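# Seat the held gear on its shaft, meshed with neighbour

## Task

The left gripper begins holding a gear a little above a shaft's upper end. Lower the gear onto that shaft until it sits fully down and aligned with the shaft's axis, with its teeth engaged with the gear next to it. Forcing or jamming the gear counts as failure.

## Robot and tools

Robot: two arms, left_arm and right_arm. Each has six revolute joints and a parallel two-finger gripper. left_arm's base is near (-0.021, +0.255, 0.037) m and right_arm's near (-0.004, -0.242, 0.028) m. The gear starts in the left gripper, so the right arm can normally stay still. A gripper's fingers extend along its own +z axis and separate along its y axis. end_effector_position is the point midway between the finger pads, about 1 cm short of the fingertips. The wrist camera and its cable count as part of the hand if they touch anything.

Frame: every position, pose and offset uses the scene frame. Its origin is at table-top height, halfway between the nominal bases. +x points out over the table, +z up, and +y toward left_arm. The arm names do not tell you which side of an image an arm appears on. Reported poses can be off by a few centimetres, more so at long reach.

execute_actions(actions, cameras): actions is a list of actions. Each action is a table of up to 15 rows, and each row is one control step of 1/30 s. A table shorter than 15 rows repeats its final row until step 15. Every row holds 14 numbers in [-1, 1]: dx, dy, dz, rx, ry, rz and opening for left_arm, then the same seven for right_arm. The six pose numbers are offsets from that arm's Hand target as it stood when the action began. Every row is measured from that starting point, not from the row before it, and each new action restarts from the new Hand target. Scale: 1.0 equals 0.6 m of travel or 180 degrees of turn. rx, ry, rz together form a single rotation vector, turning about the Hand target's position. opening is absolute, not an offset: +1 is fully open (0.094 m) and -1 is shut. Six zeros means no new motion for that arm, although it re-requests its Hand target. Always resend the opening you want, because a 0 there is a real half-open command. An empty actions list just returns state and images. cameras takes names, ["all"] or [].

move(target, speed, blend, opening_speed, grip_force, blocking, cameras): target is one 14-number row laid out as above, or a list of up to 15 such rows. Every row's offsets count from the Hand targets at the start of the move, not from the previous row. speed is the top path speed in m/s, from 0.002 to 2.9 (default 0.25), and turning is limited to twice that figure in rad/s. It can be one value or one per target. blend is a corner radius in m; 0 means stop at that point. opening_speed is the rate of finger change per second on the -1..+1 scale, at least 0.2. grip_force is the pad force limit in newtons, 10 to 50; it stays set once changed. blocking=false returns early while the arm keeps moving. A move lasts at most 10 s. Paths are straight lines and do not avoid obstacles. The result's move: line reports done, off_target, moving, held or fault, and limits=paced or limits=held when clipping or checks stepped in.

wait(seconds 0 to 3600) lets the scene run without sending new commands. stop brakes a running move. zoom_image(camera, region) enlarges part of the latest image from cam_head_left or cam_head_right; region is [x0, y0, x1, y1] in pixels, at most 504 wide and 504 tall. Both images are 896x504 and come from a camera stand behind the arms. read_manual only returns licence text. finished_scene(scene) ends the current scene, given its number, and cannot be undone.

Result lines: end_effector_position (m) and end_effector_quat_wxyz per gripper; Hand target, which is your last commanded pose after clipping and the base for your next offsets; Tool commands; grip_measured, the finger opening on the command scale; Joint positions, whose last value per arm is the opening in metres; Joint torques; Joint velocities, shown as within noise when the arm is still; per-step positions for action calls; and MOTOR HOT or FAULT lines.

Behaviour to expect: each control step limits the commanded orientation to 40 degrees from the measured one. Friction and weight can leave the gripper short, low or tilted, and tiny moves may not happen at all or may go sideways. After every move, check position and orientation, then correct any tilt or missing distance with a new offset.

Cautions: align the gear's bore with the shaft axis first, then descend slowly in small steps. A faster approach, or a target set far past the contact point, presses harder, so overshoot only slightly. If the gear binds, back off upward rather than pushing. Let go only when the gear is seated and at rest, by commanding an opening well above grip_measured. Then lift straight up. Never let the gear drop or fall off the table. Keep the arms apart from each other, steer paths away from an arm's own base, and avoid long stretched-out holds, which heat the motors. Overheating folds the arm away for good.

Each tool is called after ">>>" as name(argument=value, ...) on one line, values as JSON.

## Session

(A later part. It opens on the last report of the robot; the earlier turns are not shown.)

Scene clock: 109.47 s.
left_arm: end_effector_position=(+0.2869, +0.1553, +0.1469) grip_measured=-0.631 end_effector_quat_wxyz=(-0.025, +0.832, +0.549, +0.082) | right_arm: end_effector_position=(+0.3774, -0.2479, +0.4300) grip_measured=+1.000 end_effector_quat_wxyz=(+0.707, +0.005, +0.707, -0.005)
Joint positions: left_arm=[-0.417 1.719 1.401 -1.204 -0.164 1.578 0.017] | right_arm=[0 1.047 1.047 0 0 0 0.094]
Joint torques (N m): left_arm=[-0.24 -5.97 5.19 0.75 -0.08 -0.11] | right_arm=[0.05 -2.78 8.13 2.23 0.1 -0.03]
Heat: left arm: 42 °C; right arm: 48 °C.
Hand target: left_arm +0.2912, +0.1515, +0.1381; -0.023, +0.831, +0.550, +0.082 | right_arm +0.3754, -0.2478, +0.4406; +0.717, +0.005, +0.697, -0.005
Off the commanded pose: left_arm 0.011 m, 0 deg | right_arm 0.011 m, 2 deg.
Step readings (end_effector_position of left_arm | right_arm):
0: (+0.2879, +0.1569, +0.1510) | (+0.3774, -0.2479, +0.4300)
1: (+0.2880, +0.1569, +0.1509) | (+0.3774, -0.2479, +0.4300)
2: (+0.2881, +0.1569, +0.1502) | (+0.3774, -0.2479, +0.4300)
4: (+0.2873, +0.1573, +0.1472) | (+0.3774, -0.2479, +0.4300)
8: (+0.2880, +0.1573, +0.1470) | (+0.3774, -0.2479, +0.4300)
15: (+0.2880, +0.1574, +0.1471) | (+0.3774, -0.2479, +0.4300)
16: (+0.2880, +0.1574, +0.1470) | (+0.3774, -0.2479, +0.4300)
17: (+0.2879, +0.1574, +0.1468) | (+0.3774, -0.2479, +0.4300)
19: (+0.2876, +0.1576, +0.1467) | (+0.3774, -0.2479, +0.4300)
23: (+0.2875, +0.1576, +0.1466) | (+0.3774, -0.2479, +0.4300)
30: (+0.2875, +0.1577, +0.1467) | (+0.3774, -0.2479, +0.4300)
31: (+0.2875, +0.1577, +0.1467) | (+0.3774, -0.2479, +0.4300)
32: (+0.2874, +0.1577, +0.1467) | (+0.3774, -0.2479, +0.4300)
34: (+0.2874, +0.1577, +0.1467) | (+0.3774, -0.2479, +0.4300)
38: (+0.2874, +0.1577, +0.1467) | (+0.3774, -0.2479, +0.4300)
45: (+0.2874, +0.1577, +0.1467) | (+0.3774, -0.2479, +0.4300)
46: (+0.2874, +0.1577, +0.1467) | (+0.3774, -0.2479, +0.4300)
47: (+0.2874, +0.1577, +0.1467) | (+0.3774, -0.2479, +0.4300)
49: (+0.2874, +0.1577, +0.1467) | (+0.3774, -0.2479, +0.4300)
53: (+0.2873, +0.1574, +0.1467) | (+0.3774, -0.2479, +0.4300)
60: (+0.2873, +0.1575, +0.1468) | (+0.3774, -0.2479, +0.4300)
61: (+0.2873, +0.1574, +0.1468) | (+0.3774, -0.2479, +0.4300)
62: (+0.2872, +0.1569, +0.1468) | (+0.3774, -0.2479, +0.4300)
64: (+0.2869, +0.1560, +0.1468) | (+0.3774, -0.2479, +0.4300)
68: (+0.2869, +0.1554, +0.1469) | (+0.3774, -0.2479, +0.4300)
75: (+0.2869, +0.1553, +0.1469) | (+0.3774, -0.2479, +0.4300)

>>> execute_actions(actions=[[[0,0.01,0,0,0,0,-1,0,0,0,0,0,0,1]],[[0,0.006,0,0,0,0,-1,0,0,0,0,0,0,1]],[[0,0.005,0,0,0,0,-1,0,0,0,0,0,0,1]],[[0.0035,-0.007,0.015,0,0,0,-1,0,0,0,0,0,0,1],[0.0035,-0.007,0.021,0,0,0,-1,0,0,0,0,0,0,1]],[[0,0,-0.021,0,0,0,-1,0,0,0,0,0,0,1]],[[0,0.006,0,0,0,0,-1,0,0,0,0,0,0,1]],[[0,-0.006,0,0,0,0,-1,0,0,0,0,0,0,1]],[[0,-0.006,0,0,0,0,-1,0,0,0,0,0,0,1]],[[0,-0.006,0,0,0,0,-1,0,0,0,0,0,0,1]]])

Scene clock: 115.00 s.
left_arm: end_effector_position=(+0.2893, +0.1561, +0.1468) grip_measured=-0.631 end_effector_quat_wxyz=(-0.021, +0.831, +0.550, +0.083) | right_arm: end_effector_position=(+0.3774, -0.2479, +0.4300) grip_measured=+1.000 end_effector_quat_wxyz=(+0.707, +0.005, +0.707, -0.005)
Joint positions: left_arm=[-0.411 1.719 1.401 -1.195 -0.162 1.582 0.017] | right_arm=[0 1.047 1.047 0 0 0 0.094]
Joint torques (N m): left_arm=[-0.23 -5.46 5.78 0.69 -0.09 -0.07] | right_arm=[0.02 -2.78 8.13 2.23 0.1 -0.02]
Heat: left arm: 42 °C; right arm: 48 °C.
Hand target: left_arm +0.2933, +0.1527, +0.1380; -0.023, +0.831, +0.550, +0.082 | right_arm +0.3754, -0.2478, +0.4406; +0.717, +0.005, +0.697, -0.005
Off the commanded pose: left_arm 0.010 m, 0 deg | right_arm 0.011 m, 2 deg.
Step readings (end_effector_position of left_arm | right_arm):
0: (+0.2869, +0.1553, +0.1469) | (+0.3774, -0.2479, +0.4300)
1: (+0.2869, +0.1553, +0.1469) | (+0.3774, -0.2479, +0.4300)
2: (+0.2868, +0.1553, +0.1468) | (+0.3774, -0.2479, +0.4300)
4: (+0.2872, +0.1563, +0.1467) | (+0.3774, -0.2479, +0.4300)
8: (+0.2873, +0.1568, +0.1467) | (+0.3774, -0.2479, +0.4300)
15: (+0.2873, +0.1568, +0.1467) | (+0.3774, -0.2479, +0.4300)
16: (+0.2873, +0.1568, +0.1467) | (+0.3774, -0.2479, +0.4300)
17: (+0.2874, +0.1571, +0.1465) | (+0.3774, -0.2479, +0.4300)
19: (+0.2875, +0.1575, +0.1466) | (+0.3774, -0.2479, +0.4300)
23: (+0.2875, +0.1576, +0.1465) | (+0.3774, -0.2479, +0.4300)
30: (+0.2875, +0.1576, +0.1466) | (+0.3774, -0.2479, +0.4300)
31: (+0.2875, +0.1577, +0.1465) | (+0.3774, -0.2479, +0.4300)
32: (+0.2875, +0.1577, +0.1465) | (+0.3774, -0.2479, +0.4300)
34: (+0.2875, +0.1580, +0.1465) | (+0.3774, -0.2479, +0.4300)
38: (+0.2875, +0.1581, +0.1466) | (+0.3774, -0.2479, +0.4300)
45: (+0.2875, +0.1582, +0.1464) | (+0.3774, -0.2479, +0.4300)
46: (+0.2875, +0.1582, +0.1464) | (+0.3774, -0.2479, +0.4300)
47: (+0.2877, +0.1581, +0.1467) | (+0.3774, -0.2479, +0.4300)
49: (+0.2882, +0.1581, +0.1473) | (+0.3774, -0.2479, +0.4300)
53: (+0.2893, +0.1581, +0.1475) | (+0.3774, -0.2479, +0.4300)
60: (+0.2896, +0.1582, +0.1477) | (+0.3774, -0.2479, +0.4300)
61: (+0.2896, +0.1582, +0.1477) | (+0.3774, -0.2479, +0.4300)
62: (+0.2896, +0.1583, +0.1477) | (+0.3774, -0.2479, +0.4300)
64: (+0.2897, +0.1583, +0.1471) | (+0.3774, -0.2479, +0.4300)
68: (+0.2897, +0.1583, +0.1471) | (+0.3774, -0.2479, +0.4300)
75: (+0.2897, +0.1583, +0.1471) | (+0.3774, -0.2479, +0.4300)
76: (+0.2897, +0.1583, +0.1471) | (+0.3774, -0.2479, +0.4300)
77: (+0.2896, +0.1584, +0.1469) | (+0.3774, -0.2479, +0.4300)
79: (+0.2897, +0.1585, +0.1469) | (+0.3774, -0.2479, +0.4300)
83: (+0.2897, +0.1585, +0.1469) | (+0.3774, -0.2479, +0.4300)
90: (+0.2897, +0.1585, +0.1469) | (+0.3774, -0.2479, +0.4300)
91: (+0.2897, +0.1585, +0.1469) | (+0.3774, -0.2479, +0.4300)
92: (+0.2897, +0.1585, +0.1469) | (+0.3774, -0.2479, +0.4300)
94: (+0.2897, +0.1585, +0.1469) | (+0.3774, -0.2479, +0.4300)
98: (+0.2897, +0.1585, +0.1469) | (+0.3774, -0.2479, +0.4300)
105: (+0.2897, +0.1585, +0.1469) | (+0.3774, -0.2479, +0.4300)
106: (+0.2897, +0.1585, +0.1469) | (+0.3774, -0.2479, +0.4300)
107: (+0.2897, +0.1584, +0.1469) | (+0.3774, -0.2479, +0.4300)
109: (+0.2896, +0.1580, +0.1469) | (+0.3774, -0.2479, +0.4300)
113: (+0.2895, +0.1578, +0.1470) | (+0.3774, -0.2479, +0.4300)
120: (+0.2896, +0.1580, +0.1470) | (+0.3774, -0.2479, +0.4300)
121: (+0.2896, +0.1580, +0.1470) | (+0.3774, -0.2479, +0.4300)
122: (+0.2894, +0.1575, +0.1470) | (+0.3774, -0.2479, +0.4300)
124: (+0.2891, +0.1565, +0.1471) | (+0.3774, -0.2479, +0.4300)
128: (+0.2891, +0.1559, +0.1470) | (+0.3774, -0.2479, +0.4300)
135: (+0.2893, +0.1561, +0.1468) | (+0.3774, -0.2479, +0.4300)

>>> execute_actions(actions=[[[0,0,0.01,0.003,0.003,0,-1,0,0,0,0,0,0,1],[0,0,0.015,0.0062,0.007,0,-1,0,0,0,0,0,0,1]],[[0,0,0,0.003,0.003,0,-1,0,0,0,0,0,0,1],[0,0,0,0.0062,0.007,0,-1,0,0,0,0,0,0,1]],[[0,0,-0.008,0,0,0,-1,0,0,0,0,0,0,1],[0,0,-0.015,0,0,0,-1,0,0,0,0,0,0,1]],[[0,0.005,0,0,0,0,-1,0,0,0,0,0,0,1]],[[0,0.005,0,0,0,0,-1,0,0,0,0,0,0,1]],[[0,-0.006,0,0,0,0,-1,0,0,0,0,0,0,1]],[[0,-0.006,0,0,0,0,-1,0,0,0,0,0,0,1]]])

Scene clock: 120.13 s.
left_arm: end_effector_position=(+0.2933, +0.1514, +0.1431) grip_measured=-0.631 end_effector_quat_wxyz=(-0.042, +0.833, +0.547, +0.075) | right_arm: end_effector_position=(+0.3774, -0.2479, +0.4300) grip_measured=+1.000 end_effector_quat_wxyz=(+0.707, +0.005, +0.707, -0.005)
Joint positions: left_arm=[-0.425 1.782 1.461 -1.239 -0.171 1.572 0.017] | right_arm=[0 1.047 1.047 0 0 0 0.094]
Joint torques (N m): left_arm=[-0.2 -6.72 6.15 0.35 -0.2 -0.11] | right_arm=[0.03 -2.81 8.12 2.23 0.1 -0.02]
Heat: left arm: 42 °C; right arm: 48 °C.
Hand target: left_arm +0.2932, +0.1514, +0.1380; -0.052, +0.832, +0.547, +0.074 | right_arm +0.3754, -0.2478, +0.4406; +0.717, +0.005, +0.697, -0.005
Off the commanded pose: left_arm 0.005 m, 1 deg | right_arm 0.011 m, 2 deg.
Step readings (end_effector_position of left_arm | right_arm):
0: (+0.2893, +0.1561, +0.1468) | (+0.3774, -0.2479, +0.4300)
1: (+0.2893, +0.1561, +0.1468) | (+0.3774, -0.2479, +0.4300)
2: (+0.2893, +0.1560, +0.1469) | (+0.3774, -0.2479, +0.4300)
4: (+0.2902, +0.1549, +0.1472) | (+0.3774, -0.2479, +0.4300)
8: (+0.2919, +0.1535, +0.1469) | (+0.3774, -0.2479, +0.4300)
15: (+0.2922, +0.1531, +0.1456) | (+0.3774, -0.2479, +0.4300)
16: (+0.2922, +0.1532, +0.1456) | (+0.3774, -0.2479, +0.4300)
17: (+0.2923, +0.1531, +0.1458) | (+0.3774, -0.2479, +0.4300)
19: (+0.2929, +0.1522, +0.1457) | (+0.3774, -0.2479, +0.4300)
23: (+0.2931, +0.1518, +0.1441) | (+0.3774, -0.2479, +0.4300)
30: (+0.2931, +0.1521, +0.1446) | (+0.3774, -0.2479, +0.4300)
31: (+0.2931, +0.1521, +0.1446) | (+0.3774, -0.2479, +0.4300)
32: (+0.2931, +0.1521, +0.1446) | (+0.3774, -0.2479, +0.4300)
34: (+0.2931, +0.1521, +0.1446) | (+0.3774, -0.2479, +0.4300)
38: (+0.2931, +0.1521, +0.1443) | (+0.3774, -0.2479, +0.4300)
45: (+0.2933, +0.1521, +0.1440) | (+0.3774, -0.2479, +0.4300)
46: (+0.2933, +0.1521, +0.1440) | (+0.3774, -0.2479, +0.4300)
47: (+0.2933, +0.1521, +0.1440) | (+0.3774, -0.2479, +0.4300)
49: (+0.2933, +0.1521, +0.1435) | (+0.3774, -0.2479, +0.4300)
53: (+0.2935, +0.1522, +0.1433) | (+0.3774, -0.2479, +0.4300)
60: (+0.2935, +0.1522, +0.1433) | (+0.3774, -0.2479, +0.4300)
61: (+0.2935, +0.1522, +0.1433) | (+0.3774, -0.2479, +0.4300)
62: (+0.2936, +0.1523, +0.1433) | (+0.3774, -0.2479, +0.4300)
64: (+0.2936, +0.1525, +0.1430) | (+0.3774, -0.2479, +0.4300)
68: (+0.2936, +0.1525, +0.1430) | (+0.3774, -0.2479, +0.4300)
75: (+0.2936, +0.1525, +0.1430) | (+0.3774, -0.2479, +0.4300)
76: (+0.2936, +0.1525, +0.1430) | (+0.3774, -0.2479, +0.4300)
77: (+0.2936, +0.1525, +0.1430) | (+0.3774, -0.2479, +0.4300)
79: (+0.2936, +0.1525, +0.1430) | (+0.3774, -0.2479, +0.4300)
83: (+0.2936, +0.1525, +0.1430) | (+0.3774, -0.2479, +0.4300)
90: (+0.2936, +0.1525, +0.1430) | (+0.3774, -0.2479, +0.4300)
91: (+0.2936, +0.1525, +0.1430) | (+0.3774, -0.2479, +0.4300)
92: (+0.2936, +0.1523, +0.1430) | (+0.3774, -0.2479, +0.4300)
94: (+0.2935, +0.1520, +0.1431) | (+0.3774, -0.2479, +0.4300)
98: (+0.2933, +0.1515, +0.1431) | (+0.3774, -0.2479, +0.4300)
105: (+0.2933, +0.1515, +0.1431) | (+0.3774, -0.2479, +0.4300)

>>> execute_actions(actions=[[[0,0,-0.004,0.002,0,0,-1,0,0,0,0,0,0,1]],[[0,0.002,-0.003,0,0,0,-1,0,0,0,0,0,0,1]],[[0,0,-0.003,0.003,0,0,-1,0,0,0,0,0,0,1]],[[0,0,0,0,0.004,0,-1,0,0,0,0,0,0,1]],[[0,0,0,-0.006,0,0,-1,0,0,0,0,0,0,1]]])

Scene clock: 123.53 s.
left_arm: end_effector_position=(+0.2937, +0.1518, +0.1428) grip_measured=-0.631 end_effector_quat_wxyz=(-0.045, +0.833, +0.546, +0.079) | right_arm: end_effector_position=(+0.3774, -0.2479, +0.4300) grip_measured=+1.000 end_effector_quat_wxyz=(+0.707, +0.005, +0.707, -0.005)
Joint positions: left_arm=[-0.429 1.783 1.46 -1.237 -0.183 1.568 0.017] | right_arm=[0 1.047 1.047 0 0 0 0.094]
Joint torques (N m): left_arm=[0.77 -6 5.22 0.45 0 0.01] | right_arm=[0.03 -2.81 8.14 2.23 0.1 -0.03]
Heat: left arm: 42 °C; right arm: 48 °C.
Hand target: left_arm +0.2933, +0.1527, +0.1320; -0.054, +0.833, +0.547, +0.068 | right_arm +0.3754, -0.2478, +0.4406; +0.717, +0.005, +0.697, -0.005
Off the commanded pose: left_arm 0.011 m, 2 deg | right_arm 0.011 m, 2 deg.
Step readings (end_effector_position of left_arm | right_arm):
0: (+0.2933, +0.1514, +0.1431) | (+0.3774, -0.2479, +0.4300)
1: (+0.2933, +0.1514, +0.1431) | (+0.3774, -0.2479, +0.4300)
2: (+0.2933, +0.1514, +0.1431) | (+0.3774, -0.2479, +0.4300)
4: (+0.2932, +0.1510, +0.1431) | (+0.3774, -0.2479, +0.4300)
8: (+0.2932, +0.1509, +0.1431) | (+0.3774, -0.2479, +0.4300)
15: (+0.2932, +0.1511, +0.1432) | (+0.3774, -0.2479, +0.4300)
16: (+0.2932, +0.1511, +0.1432) | (+0.3774, -0.2479, +0.4300)
17: (+0.2932, +0.1511, +0.1432) | (+0.3774, -0.2479, +0.4300)
19: (+0.2933, +0.1510, +0.1432) | (+0.3774, -0.2479, +0.4300)
23: (+0.2934, +0.1512, +0.1431) | (+0.3774, -0.2479, +0.4300)
30: (+0.2934, +0.1514, +0.1431) | (+0.3774, -0.2479, +0.4300)
31: (+0.2934, +0.1514, +0.1431) | (+0.3774, -0.2479, +0.4300)
32: (+0.2935, +0.1514, +0.1432) | (+0.3774, -0.2479, +0.4300)
34: (+0.2934, +0.1516, +0.1430) | (+0.3774, -0.2479, +0.4300)
38: (+0.2937, +0.1518, +0.1431) | (+0.3774, -0.2479, +0.4300)
45: (+0.2937, +0.1518, +0.1431) | (+0.3774, -0.2479, +0.4300)
46: (+0.2937, +0.1518, +0.1431) | (+0.3774, -0.2479, +0.4300)
47: (+0.2937, +0.1518, +0.1429) | (+0.3774, -0.2479, +0.4300)
49: (+0.2937, +0.1518, +0.1428) | (+0.3774, -0.2479, +0.4300)
53: (+0.2937, +0.1518, +0.1428) | (+0.3774, -0.2479, +0.4300)
60: (+0.2937, +0.1518, +0.1428) | (+0.3774, -0.2479, +0.4300)
61: (+0.2937, +0.1518, +0.1428) | (+0.3774, -0.2479, +0.4300)
62: (+0.2937, +0.1518, +0.1428) | (+0.3774, -0.2479, +0.4300)
64: (+0.2937, +0.1518, +0.1428) | (+0.3774, -0.2479, +0.4300)
68: (+0.2937, +0.1518, +0.1428) | (+0.3774, -0.2479, +0.4300)
75: (+0.2937, +0.1518, +0.1428) | (+0.3774, -0.2479, +0.4300)

>>> move(target=[0,-0.001,0.008,0.0,0,0,-1,0,0,0,0,0,0,1], speed=0.03, grip_force=[10, 50])

>>> execute_actions(actions=[[[0,0,-0.004,0,0,0,-1,0,0,0,0,0,0,1]],[[0,0.002,-0.003,0.003,0,0,-1,0,0,0,0,0,0,1]],[[0,-0.003,0,0,0.004,0,-1,0,0,0,0,0,0,1]],[[0,0,0,-0.006,0,0,-1,0,0,0,0,0,0,1]],[[0,0,0,0,-0.007,0,-1,0,0,0,0,0,0,1]]])

Scene clock: 125.03 s.
left_arm: end_effector_position=(+0.2937, +0.1517, +0.1429) grip_measured=-0.610 end_effector_quat_wxyz=(-0.045, +0.833, +0.546, +0.079) | right_arm: end_effector_position=(+0.3774, -0.2479, +0.4300) grip_measured=+1.000 end_effector_quat_wxyz=(+0.707, +0.005, +0.707, -0.005)
Joint positions: left_arm=[-0.429 1.783 1.46 -1.237 -0.182 1.568 0.018] | right_arm=[0 1.047 1.047 0 0 0 0.094]
Joint torques (N m): left_arm=[0.64 -6.11 6.87 0.25 0 -0.02] | right_arm=[0.01 -2.8 8.16 2.23 0.1 -0.02]
Heat: left arm: 42 °C; right arm: 49 °C.
Hand target: left_arm +0.2933, +0.1521, +0.1368; -0.054, +0.833, +0.547, +0.068 | right_arm +0.3754, -0.2478, +0.4406; +0.717, +0.005, +0.697, -0.005
Off the commanded pose: left_arm 0.006 m, 2 deg | right_arm 0.011 m, 2 deg.
grip_force (N): 10, 50
move: done

Scene clock: 127.73 s.
left_arm: end_effector_position=(+0.2938, +0.1515, +0.1422) grip_measured=-0.610 end_effector_quat_wxyz=(-0.046, +0.832, +0.548, +0.075) | right_arm: end_effector_position=(+0.3774, -0.2479, +0.4300) grip_measured=+1.000 end_effector_quat_wxyz=(+0.707, +0.005, +0.707, -0.005)
Joint positions: left_arm=[-0.426 1.79 1.467 -1.243 -0.175 1.568 0.018] | right_arm=[0 1.047 1.047 0 0 0 0.094]
Joint torques (N m): left_arm=[0.44 -7.53 3.75 0.62 -0.03 -0.01] | right_arm=[0.02 -2.81 8.13 2.24 0.09 -0.02]
Heat: left arm: 42 °C; right arm: 49 °C.
Hand target: left_arm +0.2933, +0.1515, +0.1327; -0.047, +0.833, +0.547, +0.070 | right_arm +0.3754, -0.2478, +0.4406; +0.717, +0.005, +0.697, -0.005
Off the commanded pose: left_arm 0.010 m, 1 deg | right_arm 0.011 m, 2 deg.
grip_force (N): 10, 50
Step readings (end_effector_position of left_arm | right_arm):
0: (+0.2937, +0.1517, +0.1429) | (+0.3774, -0.2479, +0.4300)
1: (+0.2937, +0.1517, +0.1429) | (+0.3774, -0.2479, +0.4300)
2: (+0.2937, +0.1517, +0.1429) | (+0.3774, -0.2479, +0.4300)
4: (+0.2937, +0.1517, +0.1429) | (+0.3774, -0.2479, +0.4300)
8: (+0.2937, +0.1517, +0.1429) | (+0.3774, -0.2479, +0.4300)
15: (+0.2937, +0.1517, +0.1429) | (+0.3774, -0.2479, +0.4300)
16: (+0.2937, +0.1517, +0.1429) | (+0.3774, -0.2479, +0.4300)
17: (+0.2937, +0.1517, +0.1429) | (+0.3774, -0.2479, +0.4300)
19: (+0.2937, +0.1517, +0.1429) | (+0.3774, -0.2479, +0.4300)
23: (+0.2937, +0.1517, +0.1429) | (+0.3774, -0.2479, +0.4300)
30: (+0.2937, +0.1517, +0.1429) | (+0.3774, -0.2479, +0.4300)
31: (+0.2937, +0.1517, +0.1428) | (+0.3774, -0.2479, +0.4300)
32: (+0.2938, +0.1517, +0.1427) | (+0.3774, -0.2479, +0.4300)
34: (+0.2940, +0.1516, +0.1426) | (+0.3774, -0.2479, +0.4300)
38: (+0.2940, +0.1516, +0.1426) | (+0.3774, -0.2479, +0.4300)
45: (+0.2941, +0.1516, +0.1426) | (+0.3774, -0.2479, +0.4300)
46: (+0.2941, +0.1516, +0.1426) | (+0.3774, -0.2479, +0.4300)
47: (+0.2941, +0.1515, +0.1426) | (+0.3774, -0.2479, +0.4300)
49: (+0.2939, +0.1512, +0.1426) | (+0.3774, -0.2479, +0.4300)
53: (+0.2940, +0.1514, +0.1424) | (+0.3774, -0.2479, +0.4300)
60: (+0.2939, +0.1514, +0.1424) | (+0.3774, -0.2479, +0.4300)
61: (+0.2939, +0.1514, +0.1424) | (+0.3774, -0.2479, +0.4300)
62: (+0.2939, +0.1514, +0.1424) | (+0.3774, -0.2479, +0.4300)
64: (+0.2938, +0.1514, +0.1421) | (+0.3774, -0.2479, +0.4300)
68: (+0.2938, +0.1514, +0.1422) | (+0.3774, -0.2479, +0.4300)
75: (+0.2938, +0.1515, +0.1422) | (+0.3774, -0.2479, +0.4300)

>>> execute_actions(actions=[[[0,0,0.003,-0.006,0.002,0,-1,0,0,0,0,0,0,1],[0,0,0.006,-0.012,0.004,0,-1,0,0,0,0,0,0,1]],[[0,0,0,-0.006,0.003,0,-1,0,0,0,0,0,0,1],[0,0,0,-0.013,0.005,0,-1,0,0,0,0,0,0,1]],[[0,0,0,-0.006,0.003,0,-1,0,0,0,0,0,0,1],[0,0,0,-0.013,0.005,0,-1,0,0,0,0,0,0,1]],[[0,0,-0.005,0,0,0,-1,0,0,0,0,0,0,1]],[[0,0,-0.004,0,0,0,-1,0,0,0,0,0,0,1]]], cameras=["all"])

>>> zoom_image(camera="cam_head_left", region=[345, 120, 425, 200])

>>> zoom_image(camera="cam_head_right", region=[340, 120, 420, 200])

Scene clock: 131.67 s.
left_arm: end_effector_position=(+0.2944, +0.1528, +0.1391) grip_measured=-0.610 end_effector_quat_wxyz=(-0.013, +0.833, +0.553, +0.027) | right_arm: end_effector_position=(+0.3774, -0.2479, +0.4300) grip_measured=+1.000 end_effector_quat_wxyz=(+0.707, +0.005, +0.707, -0.005)
Joint positions: left_arm=[-0.36 1.79 1.463 -1.234 -0.059 1.625 0.018] | right_arm=[0 1.047 1.047 0 0 0 0.094]
Joint torques (N m): left_arm=[0.59 -7.84 3.73 0.61 0.18 0.1] | right_arm=[0.02 -2.81 8.14 2.24 0.09 -0.02]
Heat: left arm: 42 °C; right arm: 49 °C.
Hand target: left_arm +0.2933, +0.1515, +0.1309; -0.009, +0.835, +0.550, +0.019 | right_arm +0.3754, -0.2478, +0.4406; +0.717, +0.005, +0.697, -0.005
Off the commanded pose: left_arm 0.008 m, 1 deg | right_arm 0.011 m, 2 deg.
grip_force (N): 10, 50
Step readings (end_effector_position of left_arm | right_arm):
0: (+0.2938, +0.1515, +0.1422) | (+0.3774, -0.2479, +0.4300)
1: (+0.2938, +0.1515, +0.1422) | (+0.3774, -0.2479, +0.4300)
2: (+0.2938, +0.1515, +0.1422) | (+0.3774, -0.2479, +0.4300)
4: (+0.2939, +0.1518, +0.1421) | (+0.3774, -0.2479, +0.4300)
8: (+0.2942, +0.1524, +0.1417) | (+0.3774, -0.2479, +0.4300)
15: (+0.2941, +0.1522, +0.1416) | (+0.3774, -0.2479, +0.4300)
16: (+0.2940, +0.1522, +0.1416) | (+0.3774, -0.2479, +0.4300)
17: (+0.2940, +0.1523, +0.1415) | (+0.3774, -0.2479, +0.4300)
19: (+0.2942, +0.1527, +0.1412) | (+0.3774, -0.2479, +0.4300)
23: (+0.2945, +0.1533, +0.1408) | (+0.3774, -0.2479, +0.4300)
30: (+0.2944, +0.1531, +0.1407) | (+0.3774, -0.2479, +0.4300)
31: (+0.2944, +0.1531, +0.1407) | (+0.3774, -0.2479, +0.4300)
32: (+0.2945, +0.1535, +0.1406) | (+0.3774, -0.2479, +0.4300)
34: (+0.2947, +0.1538, +0.1404) | (+0.3774, -0.2479, +0.4300)
38: (+0.2946, +0.1534, +0.1401) | (+0.3774, -0.2479, +0.4300)
45: (+0.2944, +0.1528, +0.1398) | (+0.3774, -0.2479, +0.4300)
46: (+0.2944, +0.1528, +0.1398) | (+0.3774, -0.2479, +0.4300)
47: (+0.2942, +0.1529, +0.1395) | (+0.3774, -0.2479, +0.4300)
49: (+0.2944, +0.1528, +0.1394) | (+0.3774, -0.2479, +0.4300)
53: (+0.2943, +0.1528, +0.1393) | (+0.3774, -0.2479, +0.4300)
60: (+0.2943, +0.1528, +0.1393) | (+0.3774, -0.2479, +0.4300)
61: (+0.2943, +0.1528, +0.1393) | (+0.3774, -0.2479, +0.4300)
62: (+0.2943, +0.1528, +0.1391) | (+0.3774, -0.2479, +0.4300)
64: (+0.2944, +0.1528, +0.1391) | (+0.3774, -0.2479, +0.4300)
68: (+0.2944, +0.1528, +0.1391) | (+0.3774, -0.2479, +0.4300)
75: (+0.2944, +0.1528, +0.1391) | (+0.3774, -0.2479, +0.4300)

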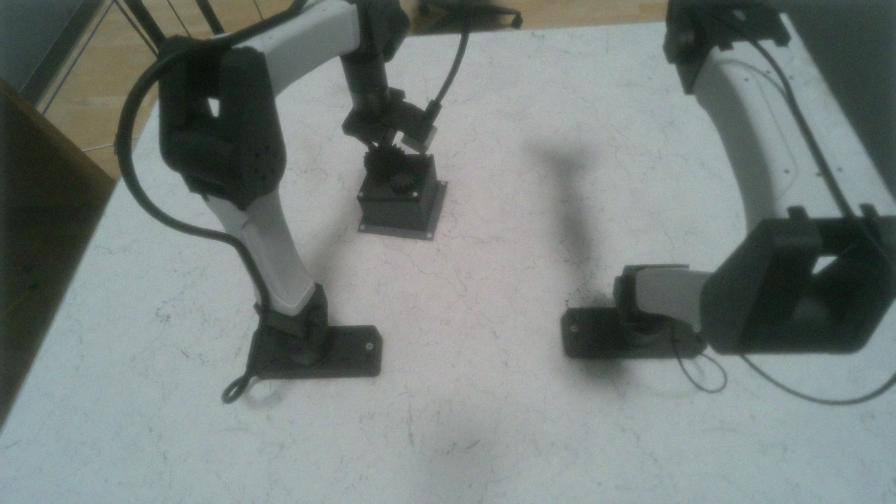

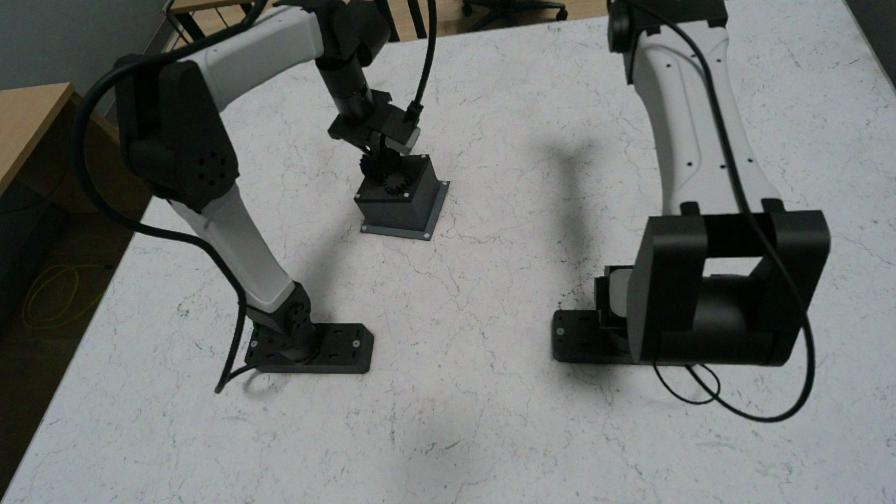

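Scaled by 6.300.

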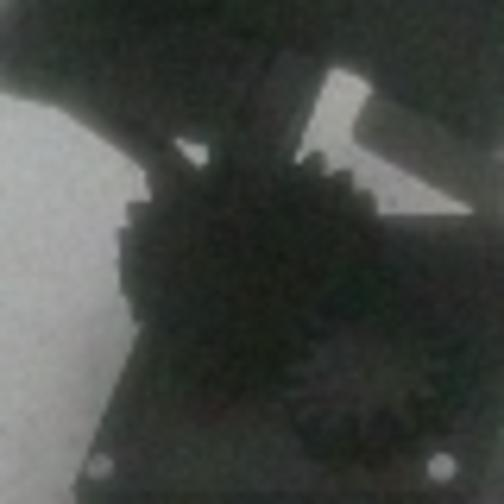

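Scaled by 6.300.

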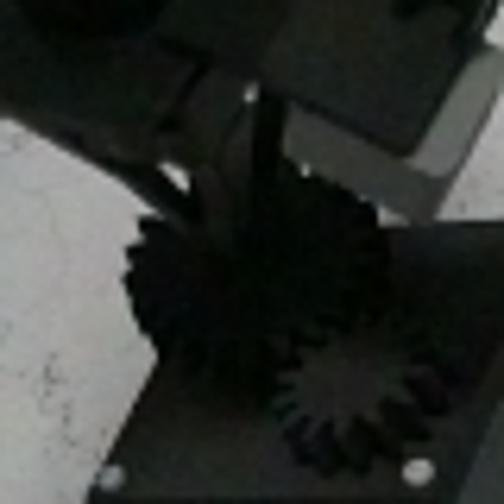

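>>> execute_actions(actions=[[[0.002,0,0.002,-0.002,0.003,0.007,-1,0,0,0,0,0,0,1],[0.002,0,0.002,-0.002,0.003,0.014,-1,0,0,0,0,0,0,1]],[[0,0,-0.002,0,0,0.007,-1,0,0,0,0,0,0,1],[0,0,-0.004,0,0,0.014,-1,0,0,0,0,0,0,1]],[[0,0,-0.003,0,0,0.007,-1,0,0,0,0,0,0,1],[0,0,-0.003,0,0,0.014,-1,0,0,0,0,0,0,1]],[[0,0,0,0,0,0.007,-1,0,0,0,0,0,0,1],[0,0,0,0,0,0.014,-1,0,0,0,0,0,0,1]],[[0,0,0,0,0,-0.007,-1,0,0,0,0,0,0,1],[0,0,0,0,0,-0.014,-1,0,0,0,0,0,0,1]]], cameras=["all"])

>>> zoom_image(camera="cam_head_left", region=[345, 120, 425, 200])

>>> zoom_image(camera="cam_head_right", region=[340, 120, 420, 200])

Scene clock: 135.43 s.
left_arm: end_effector_position=(+0.2946, +0.1532, +0.1390) grip_measured=-0.610 end_effector_quat_wxyz=(-0.008, +0.795, +0.605, +0.023) | right_arm: end_effector_position=(+0.3774, -0.2479, +0.4300) grip_measured=+1.000 end_effector_quat_wxyz=(+0.707, +0.005, +0.707, -0.005)
Joint positions: left_arm=[-0.354 1.79 1.463 -1.233 -0.048 1.503 0.018] | right_arm=[0 1.047 1.047 0 0 0 0.094]
Joint torques (N m): left_arm=[0.46 -6.53 4.49 0.58 0.16 0.06] | right_arm=[-0.01 -2.81 8.12 2.23 0.1 -0.02]
Heat: left arm: 42 °C; right arm: 49 °C.
Hand target: left_arm +0.2945, +0.1515, +0.1279; -0.010, +0.797, +0.603, +0.012 | right_arm +0.3754, -0.2478, +0.4406; +0.717, +0.005, +0.697, -0.005
Off the commanded pose: left_arm 0.011 m, 1 deg | right_arm 0.011 m, 2 deg.
grip_force (N): 10, 50
Step readings (end_effector_position of left_arm | right_arm):
0: (+0.2944, +0.1528, +0.1391) | (+0.3774, -0.2479, +0.4300)
1: (+0.2944, +0.1529, +0.1391) | (+0.3774, -0.2479, +0.4300)
2: (+0.2944, +0.1530, +0.1390) | (+0.3774, -0.2479, +0.4300)
4: (+0.2944, +0.1531, +0.1390) | (+0.3774, -0.2479, +0.4300)
8: (+0.2944, +0.1531, +0.1390) | (+0.3774, -0.2479, +0.4300)
15: (+0.2945, +0.1532, +0.1390) | (+0.3774, -0.2479, +0.4300)
16: (+0.2945, +0.1532, +0.1390) | (+0.3774, -0.2479, +0.4300)
17: (+0.2945, +0.1532, +0.1390) | (+0.3774, -0.2479, +0.4300)
19: (+0.2945, +0.1532, +0.1390) | (+0.3774, -0.2479, +0.4300)
23: (+0.2945, +0.1532, +0.1390) | (+0.3774, -0.2479, +0.4300)
30: (+0.2945, +0.1532, +0.1390) | (+0.3774, -0.2479, +0.4300)
31: (+0.2945, +0.1532, +0.1390) | (+0.3774, -0.2479, +0.4300)
32: (+0.2945, +0.1532, +0.1390) | (+0.3774, -0.2479, +0.4300)
34: (+0.2945, +0.1532, +0.1390) | (+0.3774, -0.2479, +0.4300)
38: (+0.2945, +0.1532, +0.1390) | (+0.3774, -0.2479, +0.4300)
45: (+0.2946, +0.1532, +0.1390) | (+0.3774, -0.2479, +0.4300)
46: (+0.2946, +0.1532, +0.1390) | (+0.3774, -0.2479, +0.4300)
47: (+0.2946, +0.1532, +0.1390) | (+0.3774, -0.2479, +0.4300)
49: (+0.2946, +0.1532, +0.1390) | (+0.3774, -0.2479, +0.4300)
53: (+0.2946, +0.1532, +0.1390) | (+0.3774, -0.2479, +0.4300)
60: (+0.2946, +0.1532, +0.1390) | (+0.3774, -0.2479, +0.4300)
61: (+0.2946, +0.1532, +0.1390) | (+0.3774, -0.2479, +0.4300)
62: (+0.2946, +0.1532, +0.1390) | (+0.3774, -0.2479, +0.4300)
64: (+0.2946, +0.1532, +0.1390) | (+0.3774, -0.2479, +0.4300)
68: (+0.2946, +0.1532, +0.1390) | (+0.3774, -0.2479, +0.4300)
75: (+0.2946, +0.1532, +0.1390) | (+0.3774, -0.2479, +0.4300)

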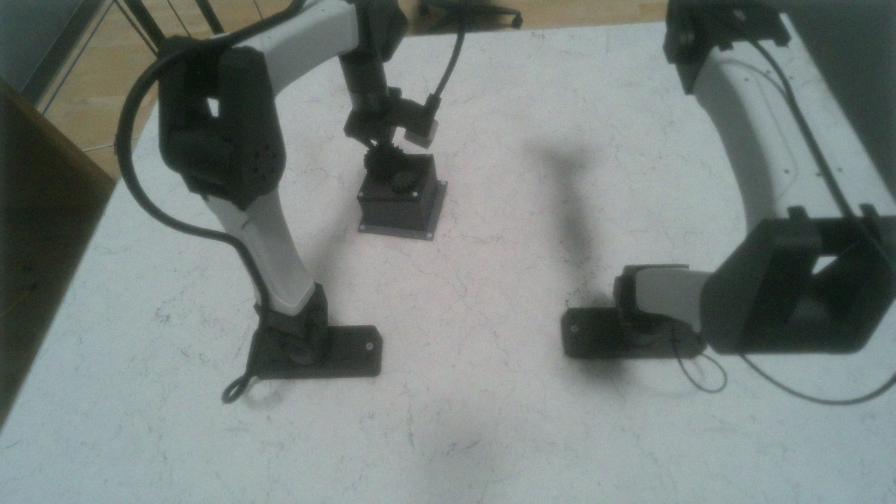

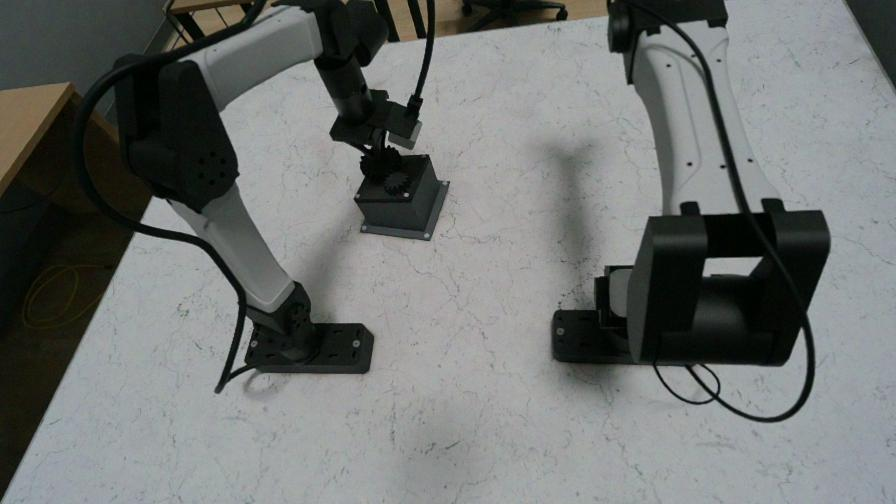

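Scaled by 6.300.

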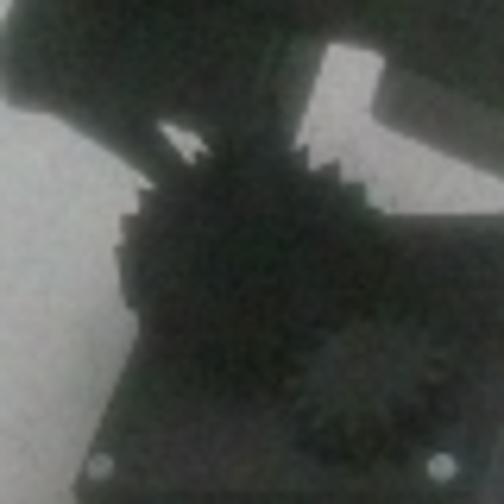

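Scaled by 6.300.

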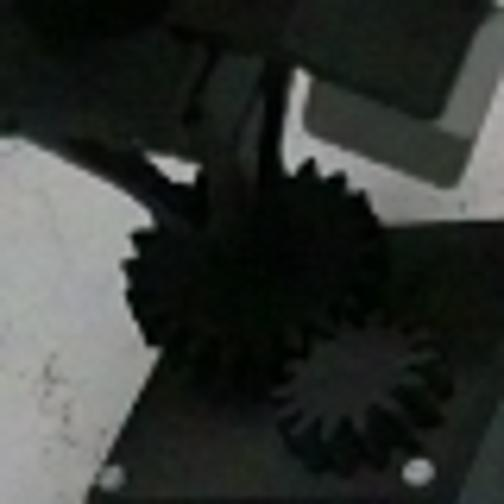

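>>> move(target=[[0,0.0025,0.014,0,0,0,-1,0,0,0,0,0,0,1],[0,0.0025,0.014,0,0,0,-0.3,0,0,0,0,0,0,1]], speed=0.03, opening_speed=0.4)

>>> move(target=[0,0,0.13,0,0,0,-0.3,0,0,0,0,0,0,1], speed=0.06, cameras=["all"])

>>> zoom_image(camera="cam_head_left", region=[345, 130, 445, 230])

>>> zoom_image(camera="cam_head_right", region=[340, 130, 440, 230])

Scene clock: 139.43 s.
left_arm: end_effector_position=(+0.2945, +0.1534, +0.1380) grip_measured=-0.303 end_effector_quat_wxyz=(-0.009, +0.796, +0.605, +0.021) | right_arm: end_effector_position=(+0.3774, -0.2479, +0.4300) grip_measured=+1.000 end_effector_quat_wxyz=(+0.707, +0.005, +0.707, -0.005)
Joint positions: left_arm=[-0.351 1.793 1.463 -1.234 -0.044 1.507 0.033] | right_arm=[0 1.047 1.047 0 0 0 0.094]
Joint torques (N m): left_arm=[0.58 -7.16 6.91 0.29 0.12 0.06] | right_arm=[0.02 -2.82 8.13 2.23 0.1 -0.03]
Heat: left arm: 42 °C; right arm: 49 °C.
Hand target: left_arm +0.2945, +0.1529, +0.1362; -0.010, +0.797, +0.603, +0.012 | right_arm +0.3754, -0.2478, +0.4406; +0.717, +0.005, +0.697, -0.005
Off the commanded pose: left_arm 0.002 m, 1 deg | right_arm 0.011 m, 2 deg.
grip_force (N): 10, 50
move: done

Scene clock: 141.47 s.
left_arm: end_effector_position=(+0.2935, +0.1536, +0.2129) grip_measured=-0.303 end_effector_quat_wxyz=(-0.010, +0.796, +0.605, +0.019) | right_arm: end_effector_position=(+0.3774, -0.2479, +0.4300) grip_measured=+1.000 end_effector_quat_wxyz=(+0.707, +0.005, +0.707, -0.005)
Joint positions: left_arm=[-0.351 1.812 1.787 -1.542 -0.043 1.507 0.033] | right_arm=[0 1.047 1.047 0 0 0 0.094]
Joint torques (N m): left_arm=[0.59 -7.2 7.98 0.16 0.12 0.05] | right_arm=[0.01 -2.81 8.13 2.23 0.09 -0.03]
Heat: left arm: 42 °C; right arm: 49 °C.
Hand target: left_arm +0.2945, +0.1529, +0.2142; -0.010, +0.797, +0.603, +0.012 | right_arm +0.3754, -0.2478, +0.4406; +0.717, +0.005, +0.697, -0.005
Off the commanded pose: left_arm 0.002 m, 1 deg | right_arm 0.011 m, 2 deg.
grip_force (N): 10, 50
move: done

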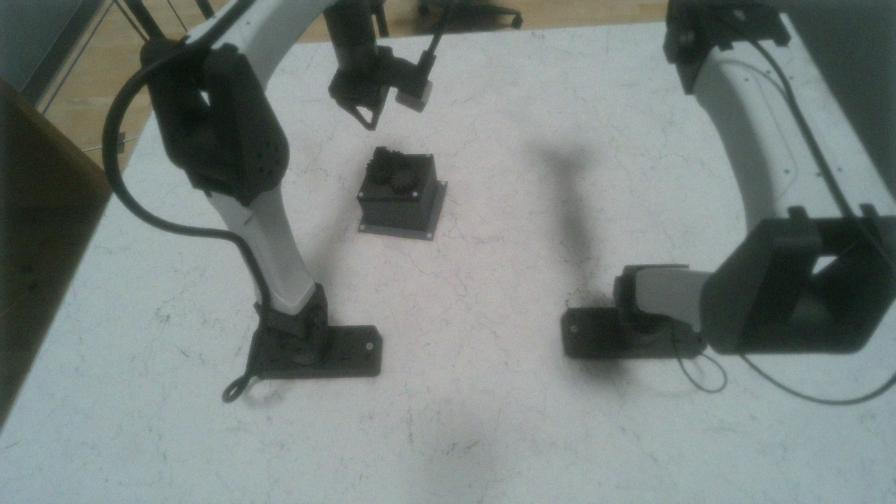

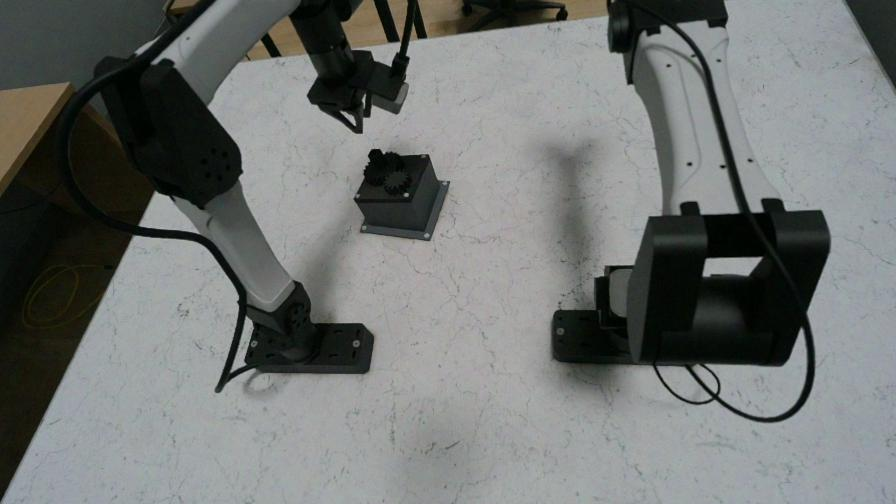

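Scaled by 5.040.

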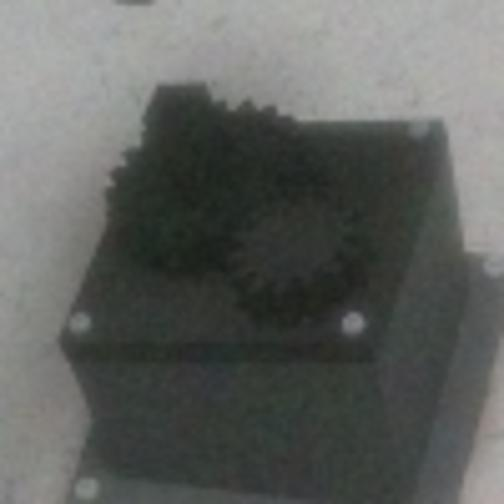

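Scaled by 5.040.

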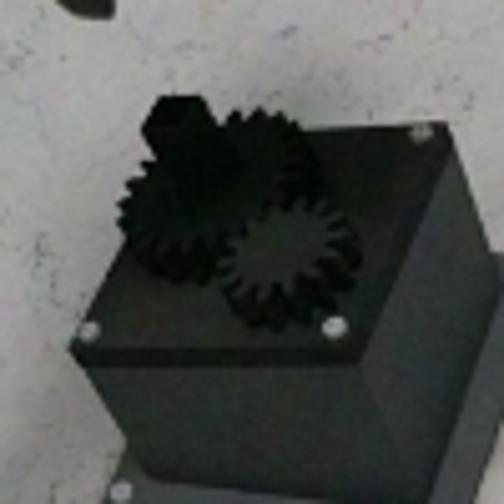

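>>> zoom_image(camera="cam_head_right", region=[355, 140, 415, 200])

>>> zoom_image(camera="cam_head_left", region=[355, 140, 425, 200])

Scaled by 8.400.

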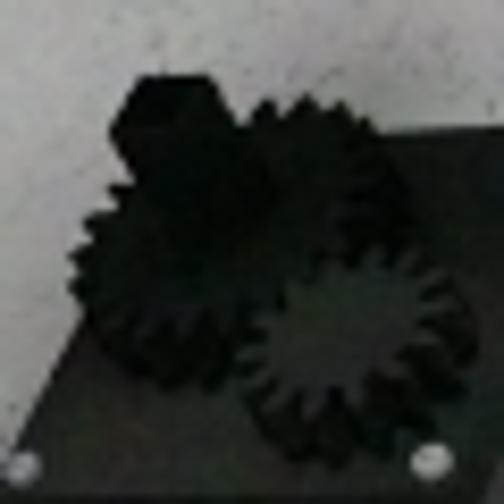

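Scaled by 7.200.

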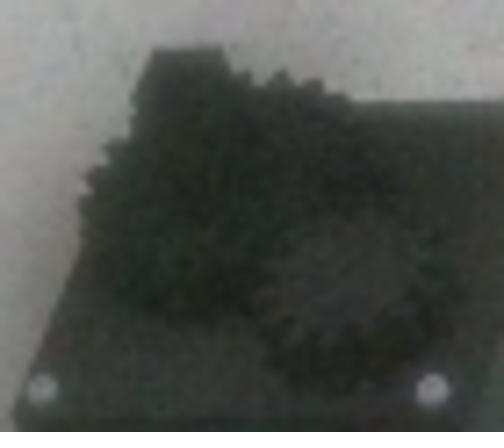

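>>> move(target=[[0,0,-0.128,0,0,0,-0.3,0,0,0,0,0,0,1],[0,0,-0.128,0,0,0,-0.75,0,0,0,0,0,0,1]], speed=0.08, opening_speed=0.5, grip_force=[30, 50])

Scene clock: 146.93 s.
left_arm: end_effector_position=(+0.2978, +0.1527, +0.1432) grip_measured=-0.745 end_effector_quat_wxyz=(-0.008, +0.795, +0.606, +0.021) | right_arm: end_effector_position=(+0.3774, -0.2479, +0.4300) grip_measured=+1.000 end_effector_quat_wxyz=(+0.707, +0.005, +0.707, -0.005)
Joint positions: left_arm=[-0.349 1.802 1.496 -1.255 -0.043 1.507 0.012] | right_arm=[0 1.047 1.047 0 0 0 0.094]
Joint torques (N m): left_arm=[0.53 -8.2 4.4 0.43 0.12 0.06] | right_arm=[0.02 -2.81 8.13 2.23 0.09 -0.03]
Heat: left arm: 42 °C; right arm: 49 °C.
Hand target: left_arm +0.2944, +0.1531, +0.1374; -0.011, +0.797, +0.603, +0.012 | right_arm +0.3754, -0.2478, +0.4406; +0.717, +0.005, +0.697, -0.005
Off the commanded pose: left_arm 0.007 m, 1 deg | right_arm 0.011 m, 2 deg.
grip_force (N): 30, 50
move: done

>>> wait(seconds=0.1, cameras=["all"])

>>> zoom_image(camera="cam_head_left", region=[345, 120, 425, 200])

>>> zoom_image(camera="cam_head_right", region=[340, 120, 420, 200])

Scene clock: 147.57 s.
left_arm: end_effector_position=(+0.2978, +0.1527, +0.1432) grip_measured=-0.745 end_effector_quat_wxyz=(-0.008, +0.795, +0.606, +0.021) | right_arm: end_effector_position=(+0.3774, -0.2479, +0.4300) grip_measured=+1.000 end_effector_quat_wxyz=(+0.707, +0.005, +0.707, -0.005)
Joint positions: left_arm=[-0.349 1.802 1.496 -1.255 -0.043 1.507 0.012] | right_arm=[0 1.047 1.047 0 0 0 0.094]
Joint torques (N m): left_arm=[0.47 -8.23 4.37 0.42 0.12 0.07] | right_arm=[0.01 -2.82 8.12 2.23 0.1 -0.03]
Heat: left arm: 42 °C; right arm: 49 °C.
Hand target: left_arm +0.2944, +0.1531, +0.1374; -0.011, +0.797, +0.603, +0.012 | right_arm +0.3754, -0.2478, +0.4406; +0.717, +0.005, +0.697, -0.005
Tool commands: left_gripper/opening=-0.75 right_gripper/opening=+1.0
Off the commanded pose: left_arm 0.007 m, 1 deg | right_arm 0.011 m, 2 deg.
grip_force (N): 30, 50
wait: 0.10 s; at rest from the start

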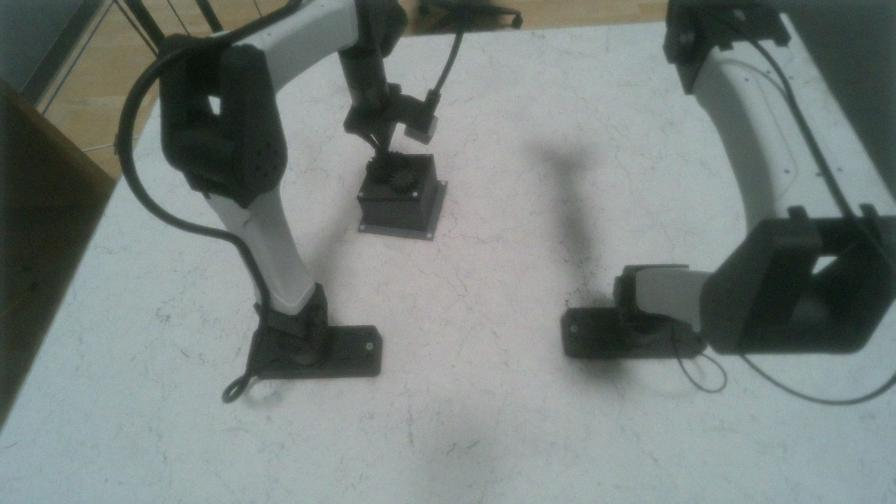

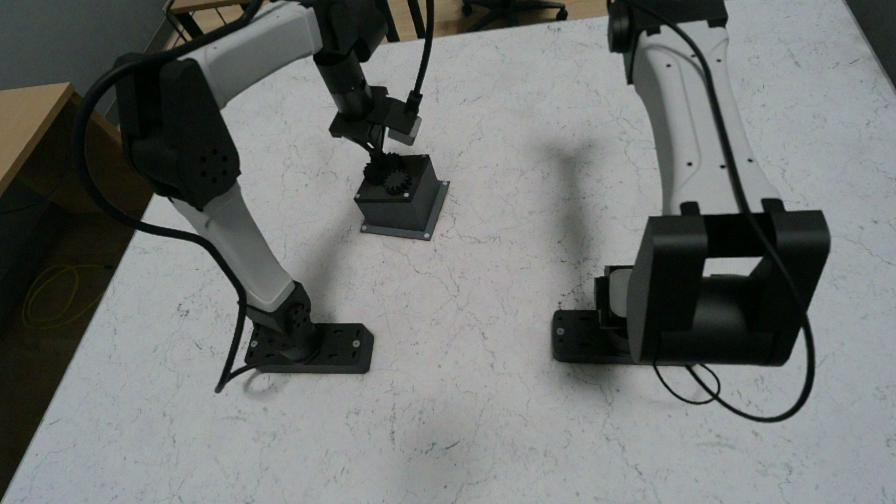

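Scaled by 6.300.

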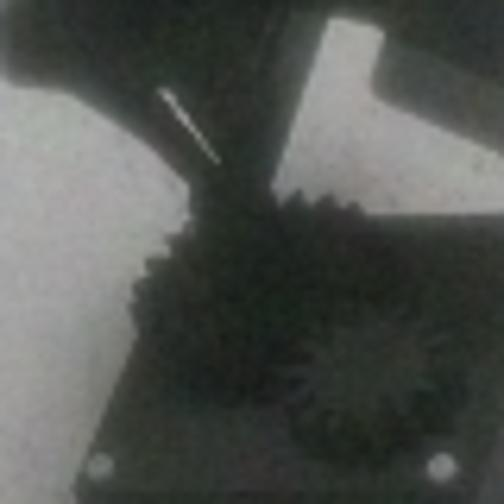

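Scaled by 6.300.

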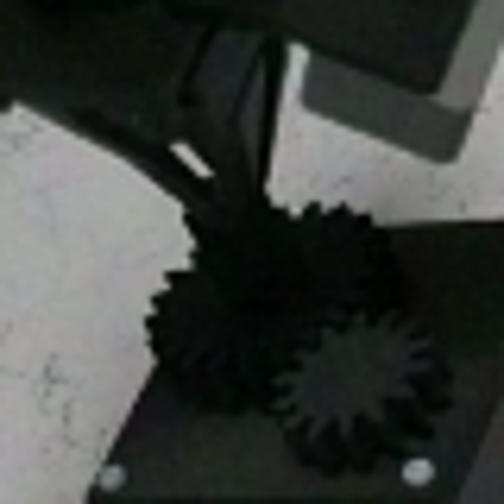

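>>> move(target=[[0,0,0.008,0,0,0,-0.3,0,0,0,0,0,0,1],[0,0,0.06,0,0,0,0,0,0,0,0,0,0,1]], speed=0.05, cameras=["all"])

>>> zoom_image(camera="cam_head_left", region=[345, 110, 425, 190])

>>> zoom_image(camera="cam_head_right", region=[340, 110, 420, 190])

Scene clock: 150.53 s.
left_arm: end_effector_position=(+0.2931, +0.1543, +0.1676) grip_measured=-0.003 end_effector_quat_wxyz=(-0.017, +0.796, +0.605, +0.014) | right_arm: end_effector_position=(+0.3774, -0.2479, +0.4300) grip_measured=+1.000 end_effector_quat_wxyz=(+0.707, +0.005, +0.707, -0.005)
Joint positions: left_arm=[-0.349 1.803 1.593 -1.374 -0.043 1.507 0.047] | right_arm=[0 1.047 1.047 0 0 0 0.094]
Joint torques (N m): left_arm=[0.49 -8.49 8.2 0.17 0.11 0.06] | right_arm=[0.02 -2.8 8.14 2.23 0.09 -0.02]
Heat: left arm: 42 °C; right arm: 49 °C.
Hand target: left_arm +0.2945, +0.1531, +0.1735; -0.010, +0.797, +0.603, +0.012 | right_arm +0.3754, -0.2478, +0.4406; +0.717, +0.005, +0.697, -0.005
Off the commanded pose: left_arm 0.006 m, 1 deg | right_arm 0.011 m, 2 deg.
grip_force (N): 30, 50
move: done

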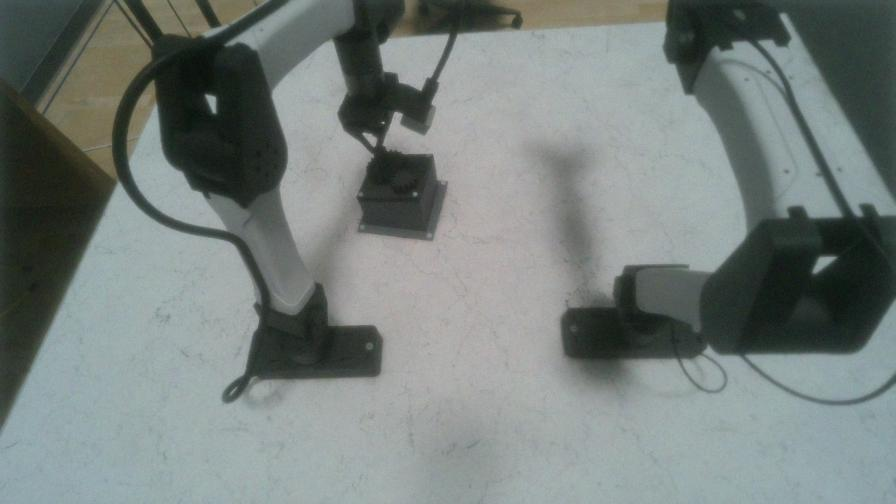

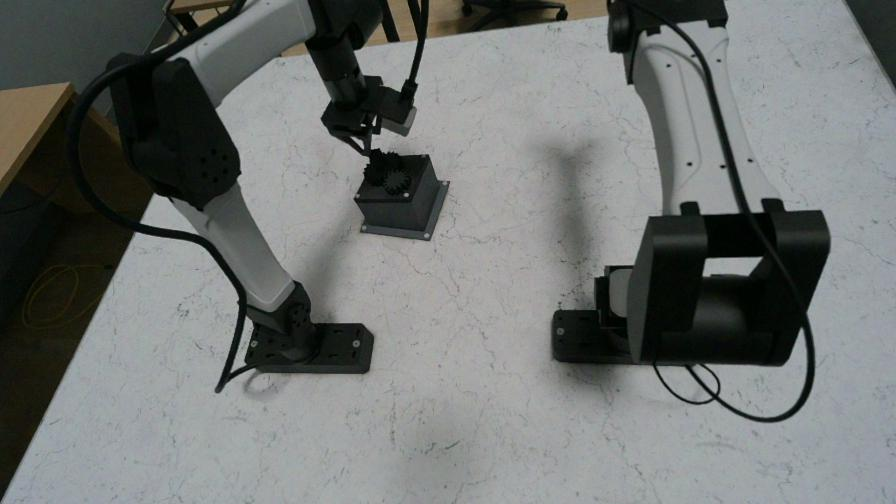

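Scaled by 6.300.

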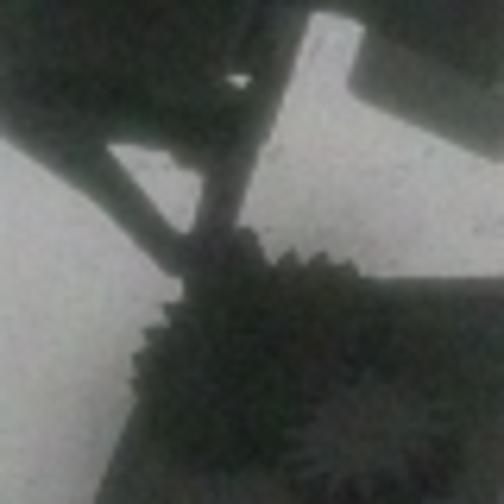

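Scaled by 6.300.

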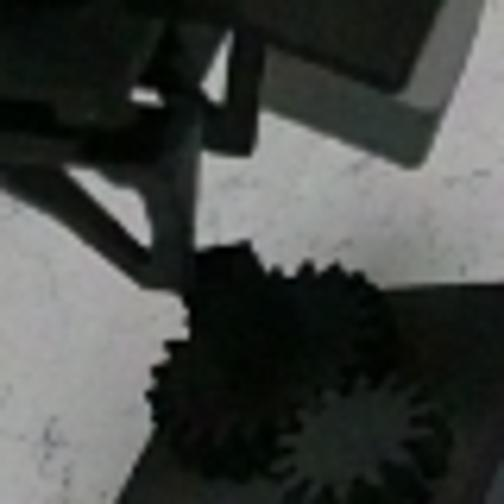

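>>> move(target=[[0.0025,0.007,0,0,0,0,-0.3,0,0,0,0,0,0,1],[0.0025,0.007,-0.053,0,0,0,-0.3,0,0,0,0,0,0,1],[0.0025,0.007,-0.053,0,0,0,-0.7,0,0,0,0,0,0,1]], speed=0.05, opening_speed=0.5, cameras=["all"])

>>> zoom_image(camera="cam_head_left", region=[345, 120, 425, 200])

>>> zoom_image(camera="cam_head_right", region=[340, 120, 420, 200])

Scene clock: 157.77 s.
left_arm: end_effector_position=(+0.2963, +0.1572, +0.1435) grip_measured=-0.697 end_effector_quat_wxyz=(-0.013, +0.795, +0.607, +0.017) | right_arm: end_effector_position=(+0.3774, -0.2479, +0.4300) grip_measured=+1.000 end_effector_quat_wxyz=(+0.707, +0.005, +0.707, -0.005)
Joint positions: left_arm=[-0.338 1.803 1.498 -1.268 -0.042 1.516 0.014] | right_arm=[0 1.047 1.047 0 0 0 0.094]
Joint torques (N m): left_arm=[0.59 -8.36 5.7 0.38 0.11 0.1] | right_arm=[-0.01 -2.8 8.12 2.23 0.1 -0.03]
Heat: left arm: 43 °C; right arm: 49 °C.
Hand target: left_arm +0.2960, +0.1571, +0.1417; -0.010, +0.797, +0.603, +0.012 | right_arm +0.3754, -0.2478, +0.4406; +0.717, +0.005, +0.697, -0.005
Off the commanded pose: left_arm 0.002 m, 1 deg | right_arm 0.011 m, 2 deg.
grip_force (N): 30, 50
move: done

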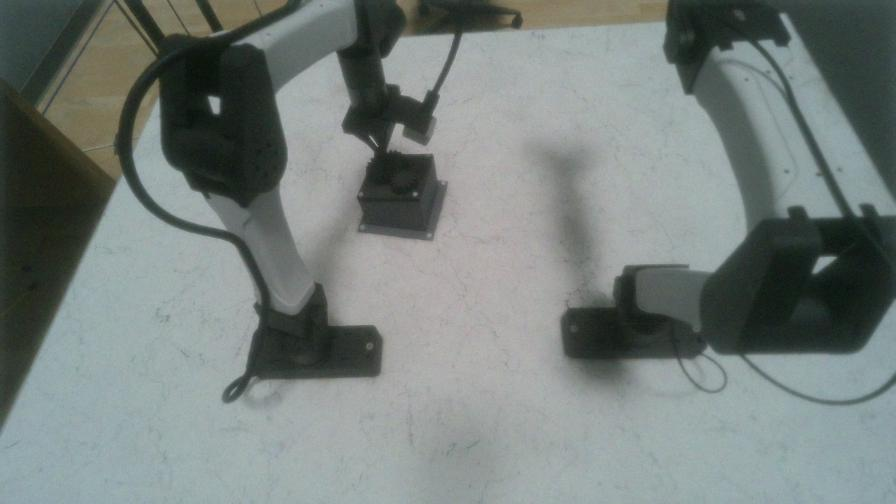

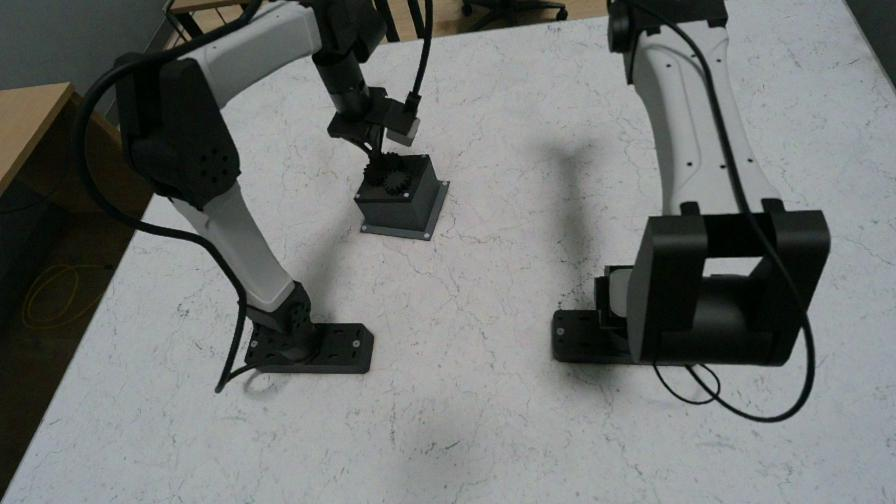

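Scaled by 6.300.

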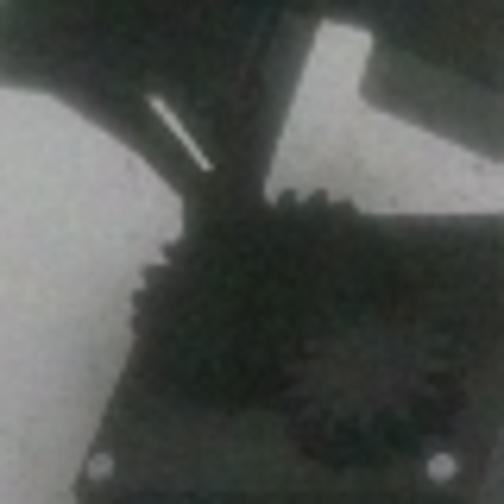

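Scaled by 6.300.

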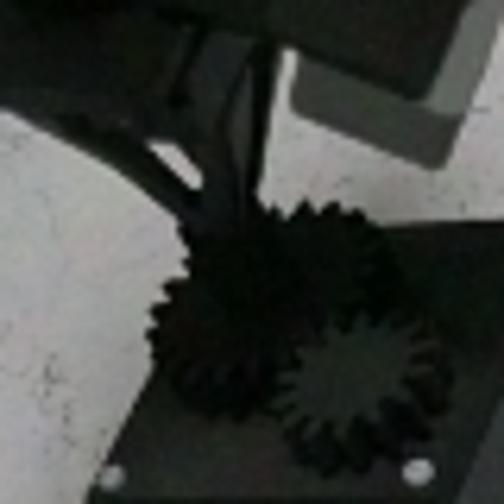

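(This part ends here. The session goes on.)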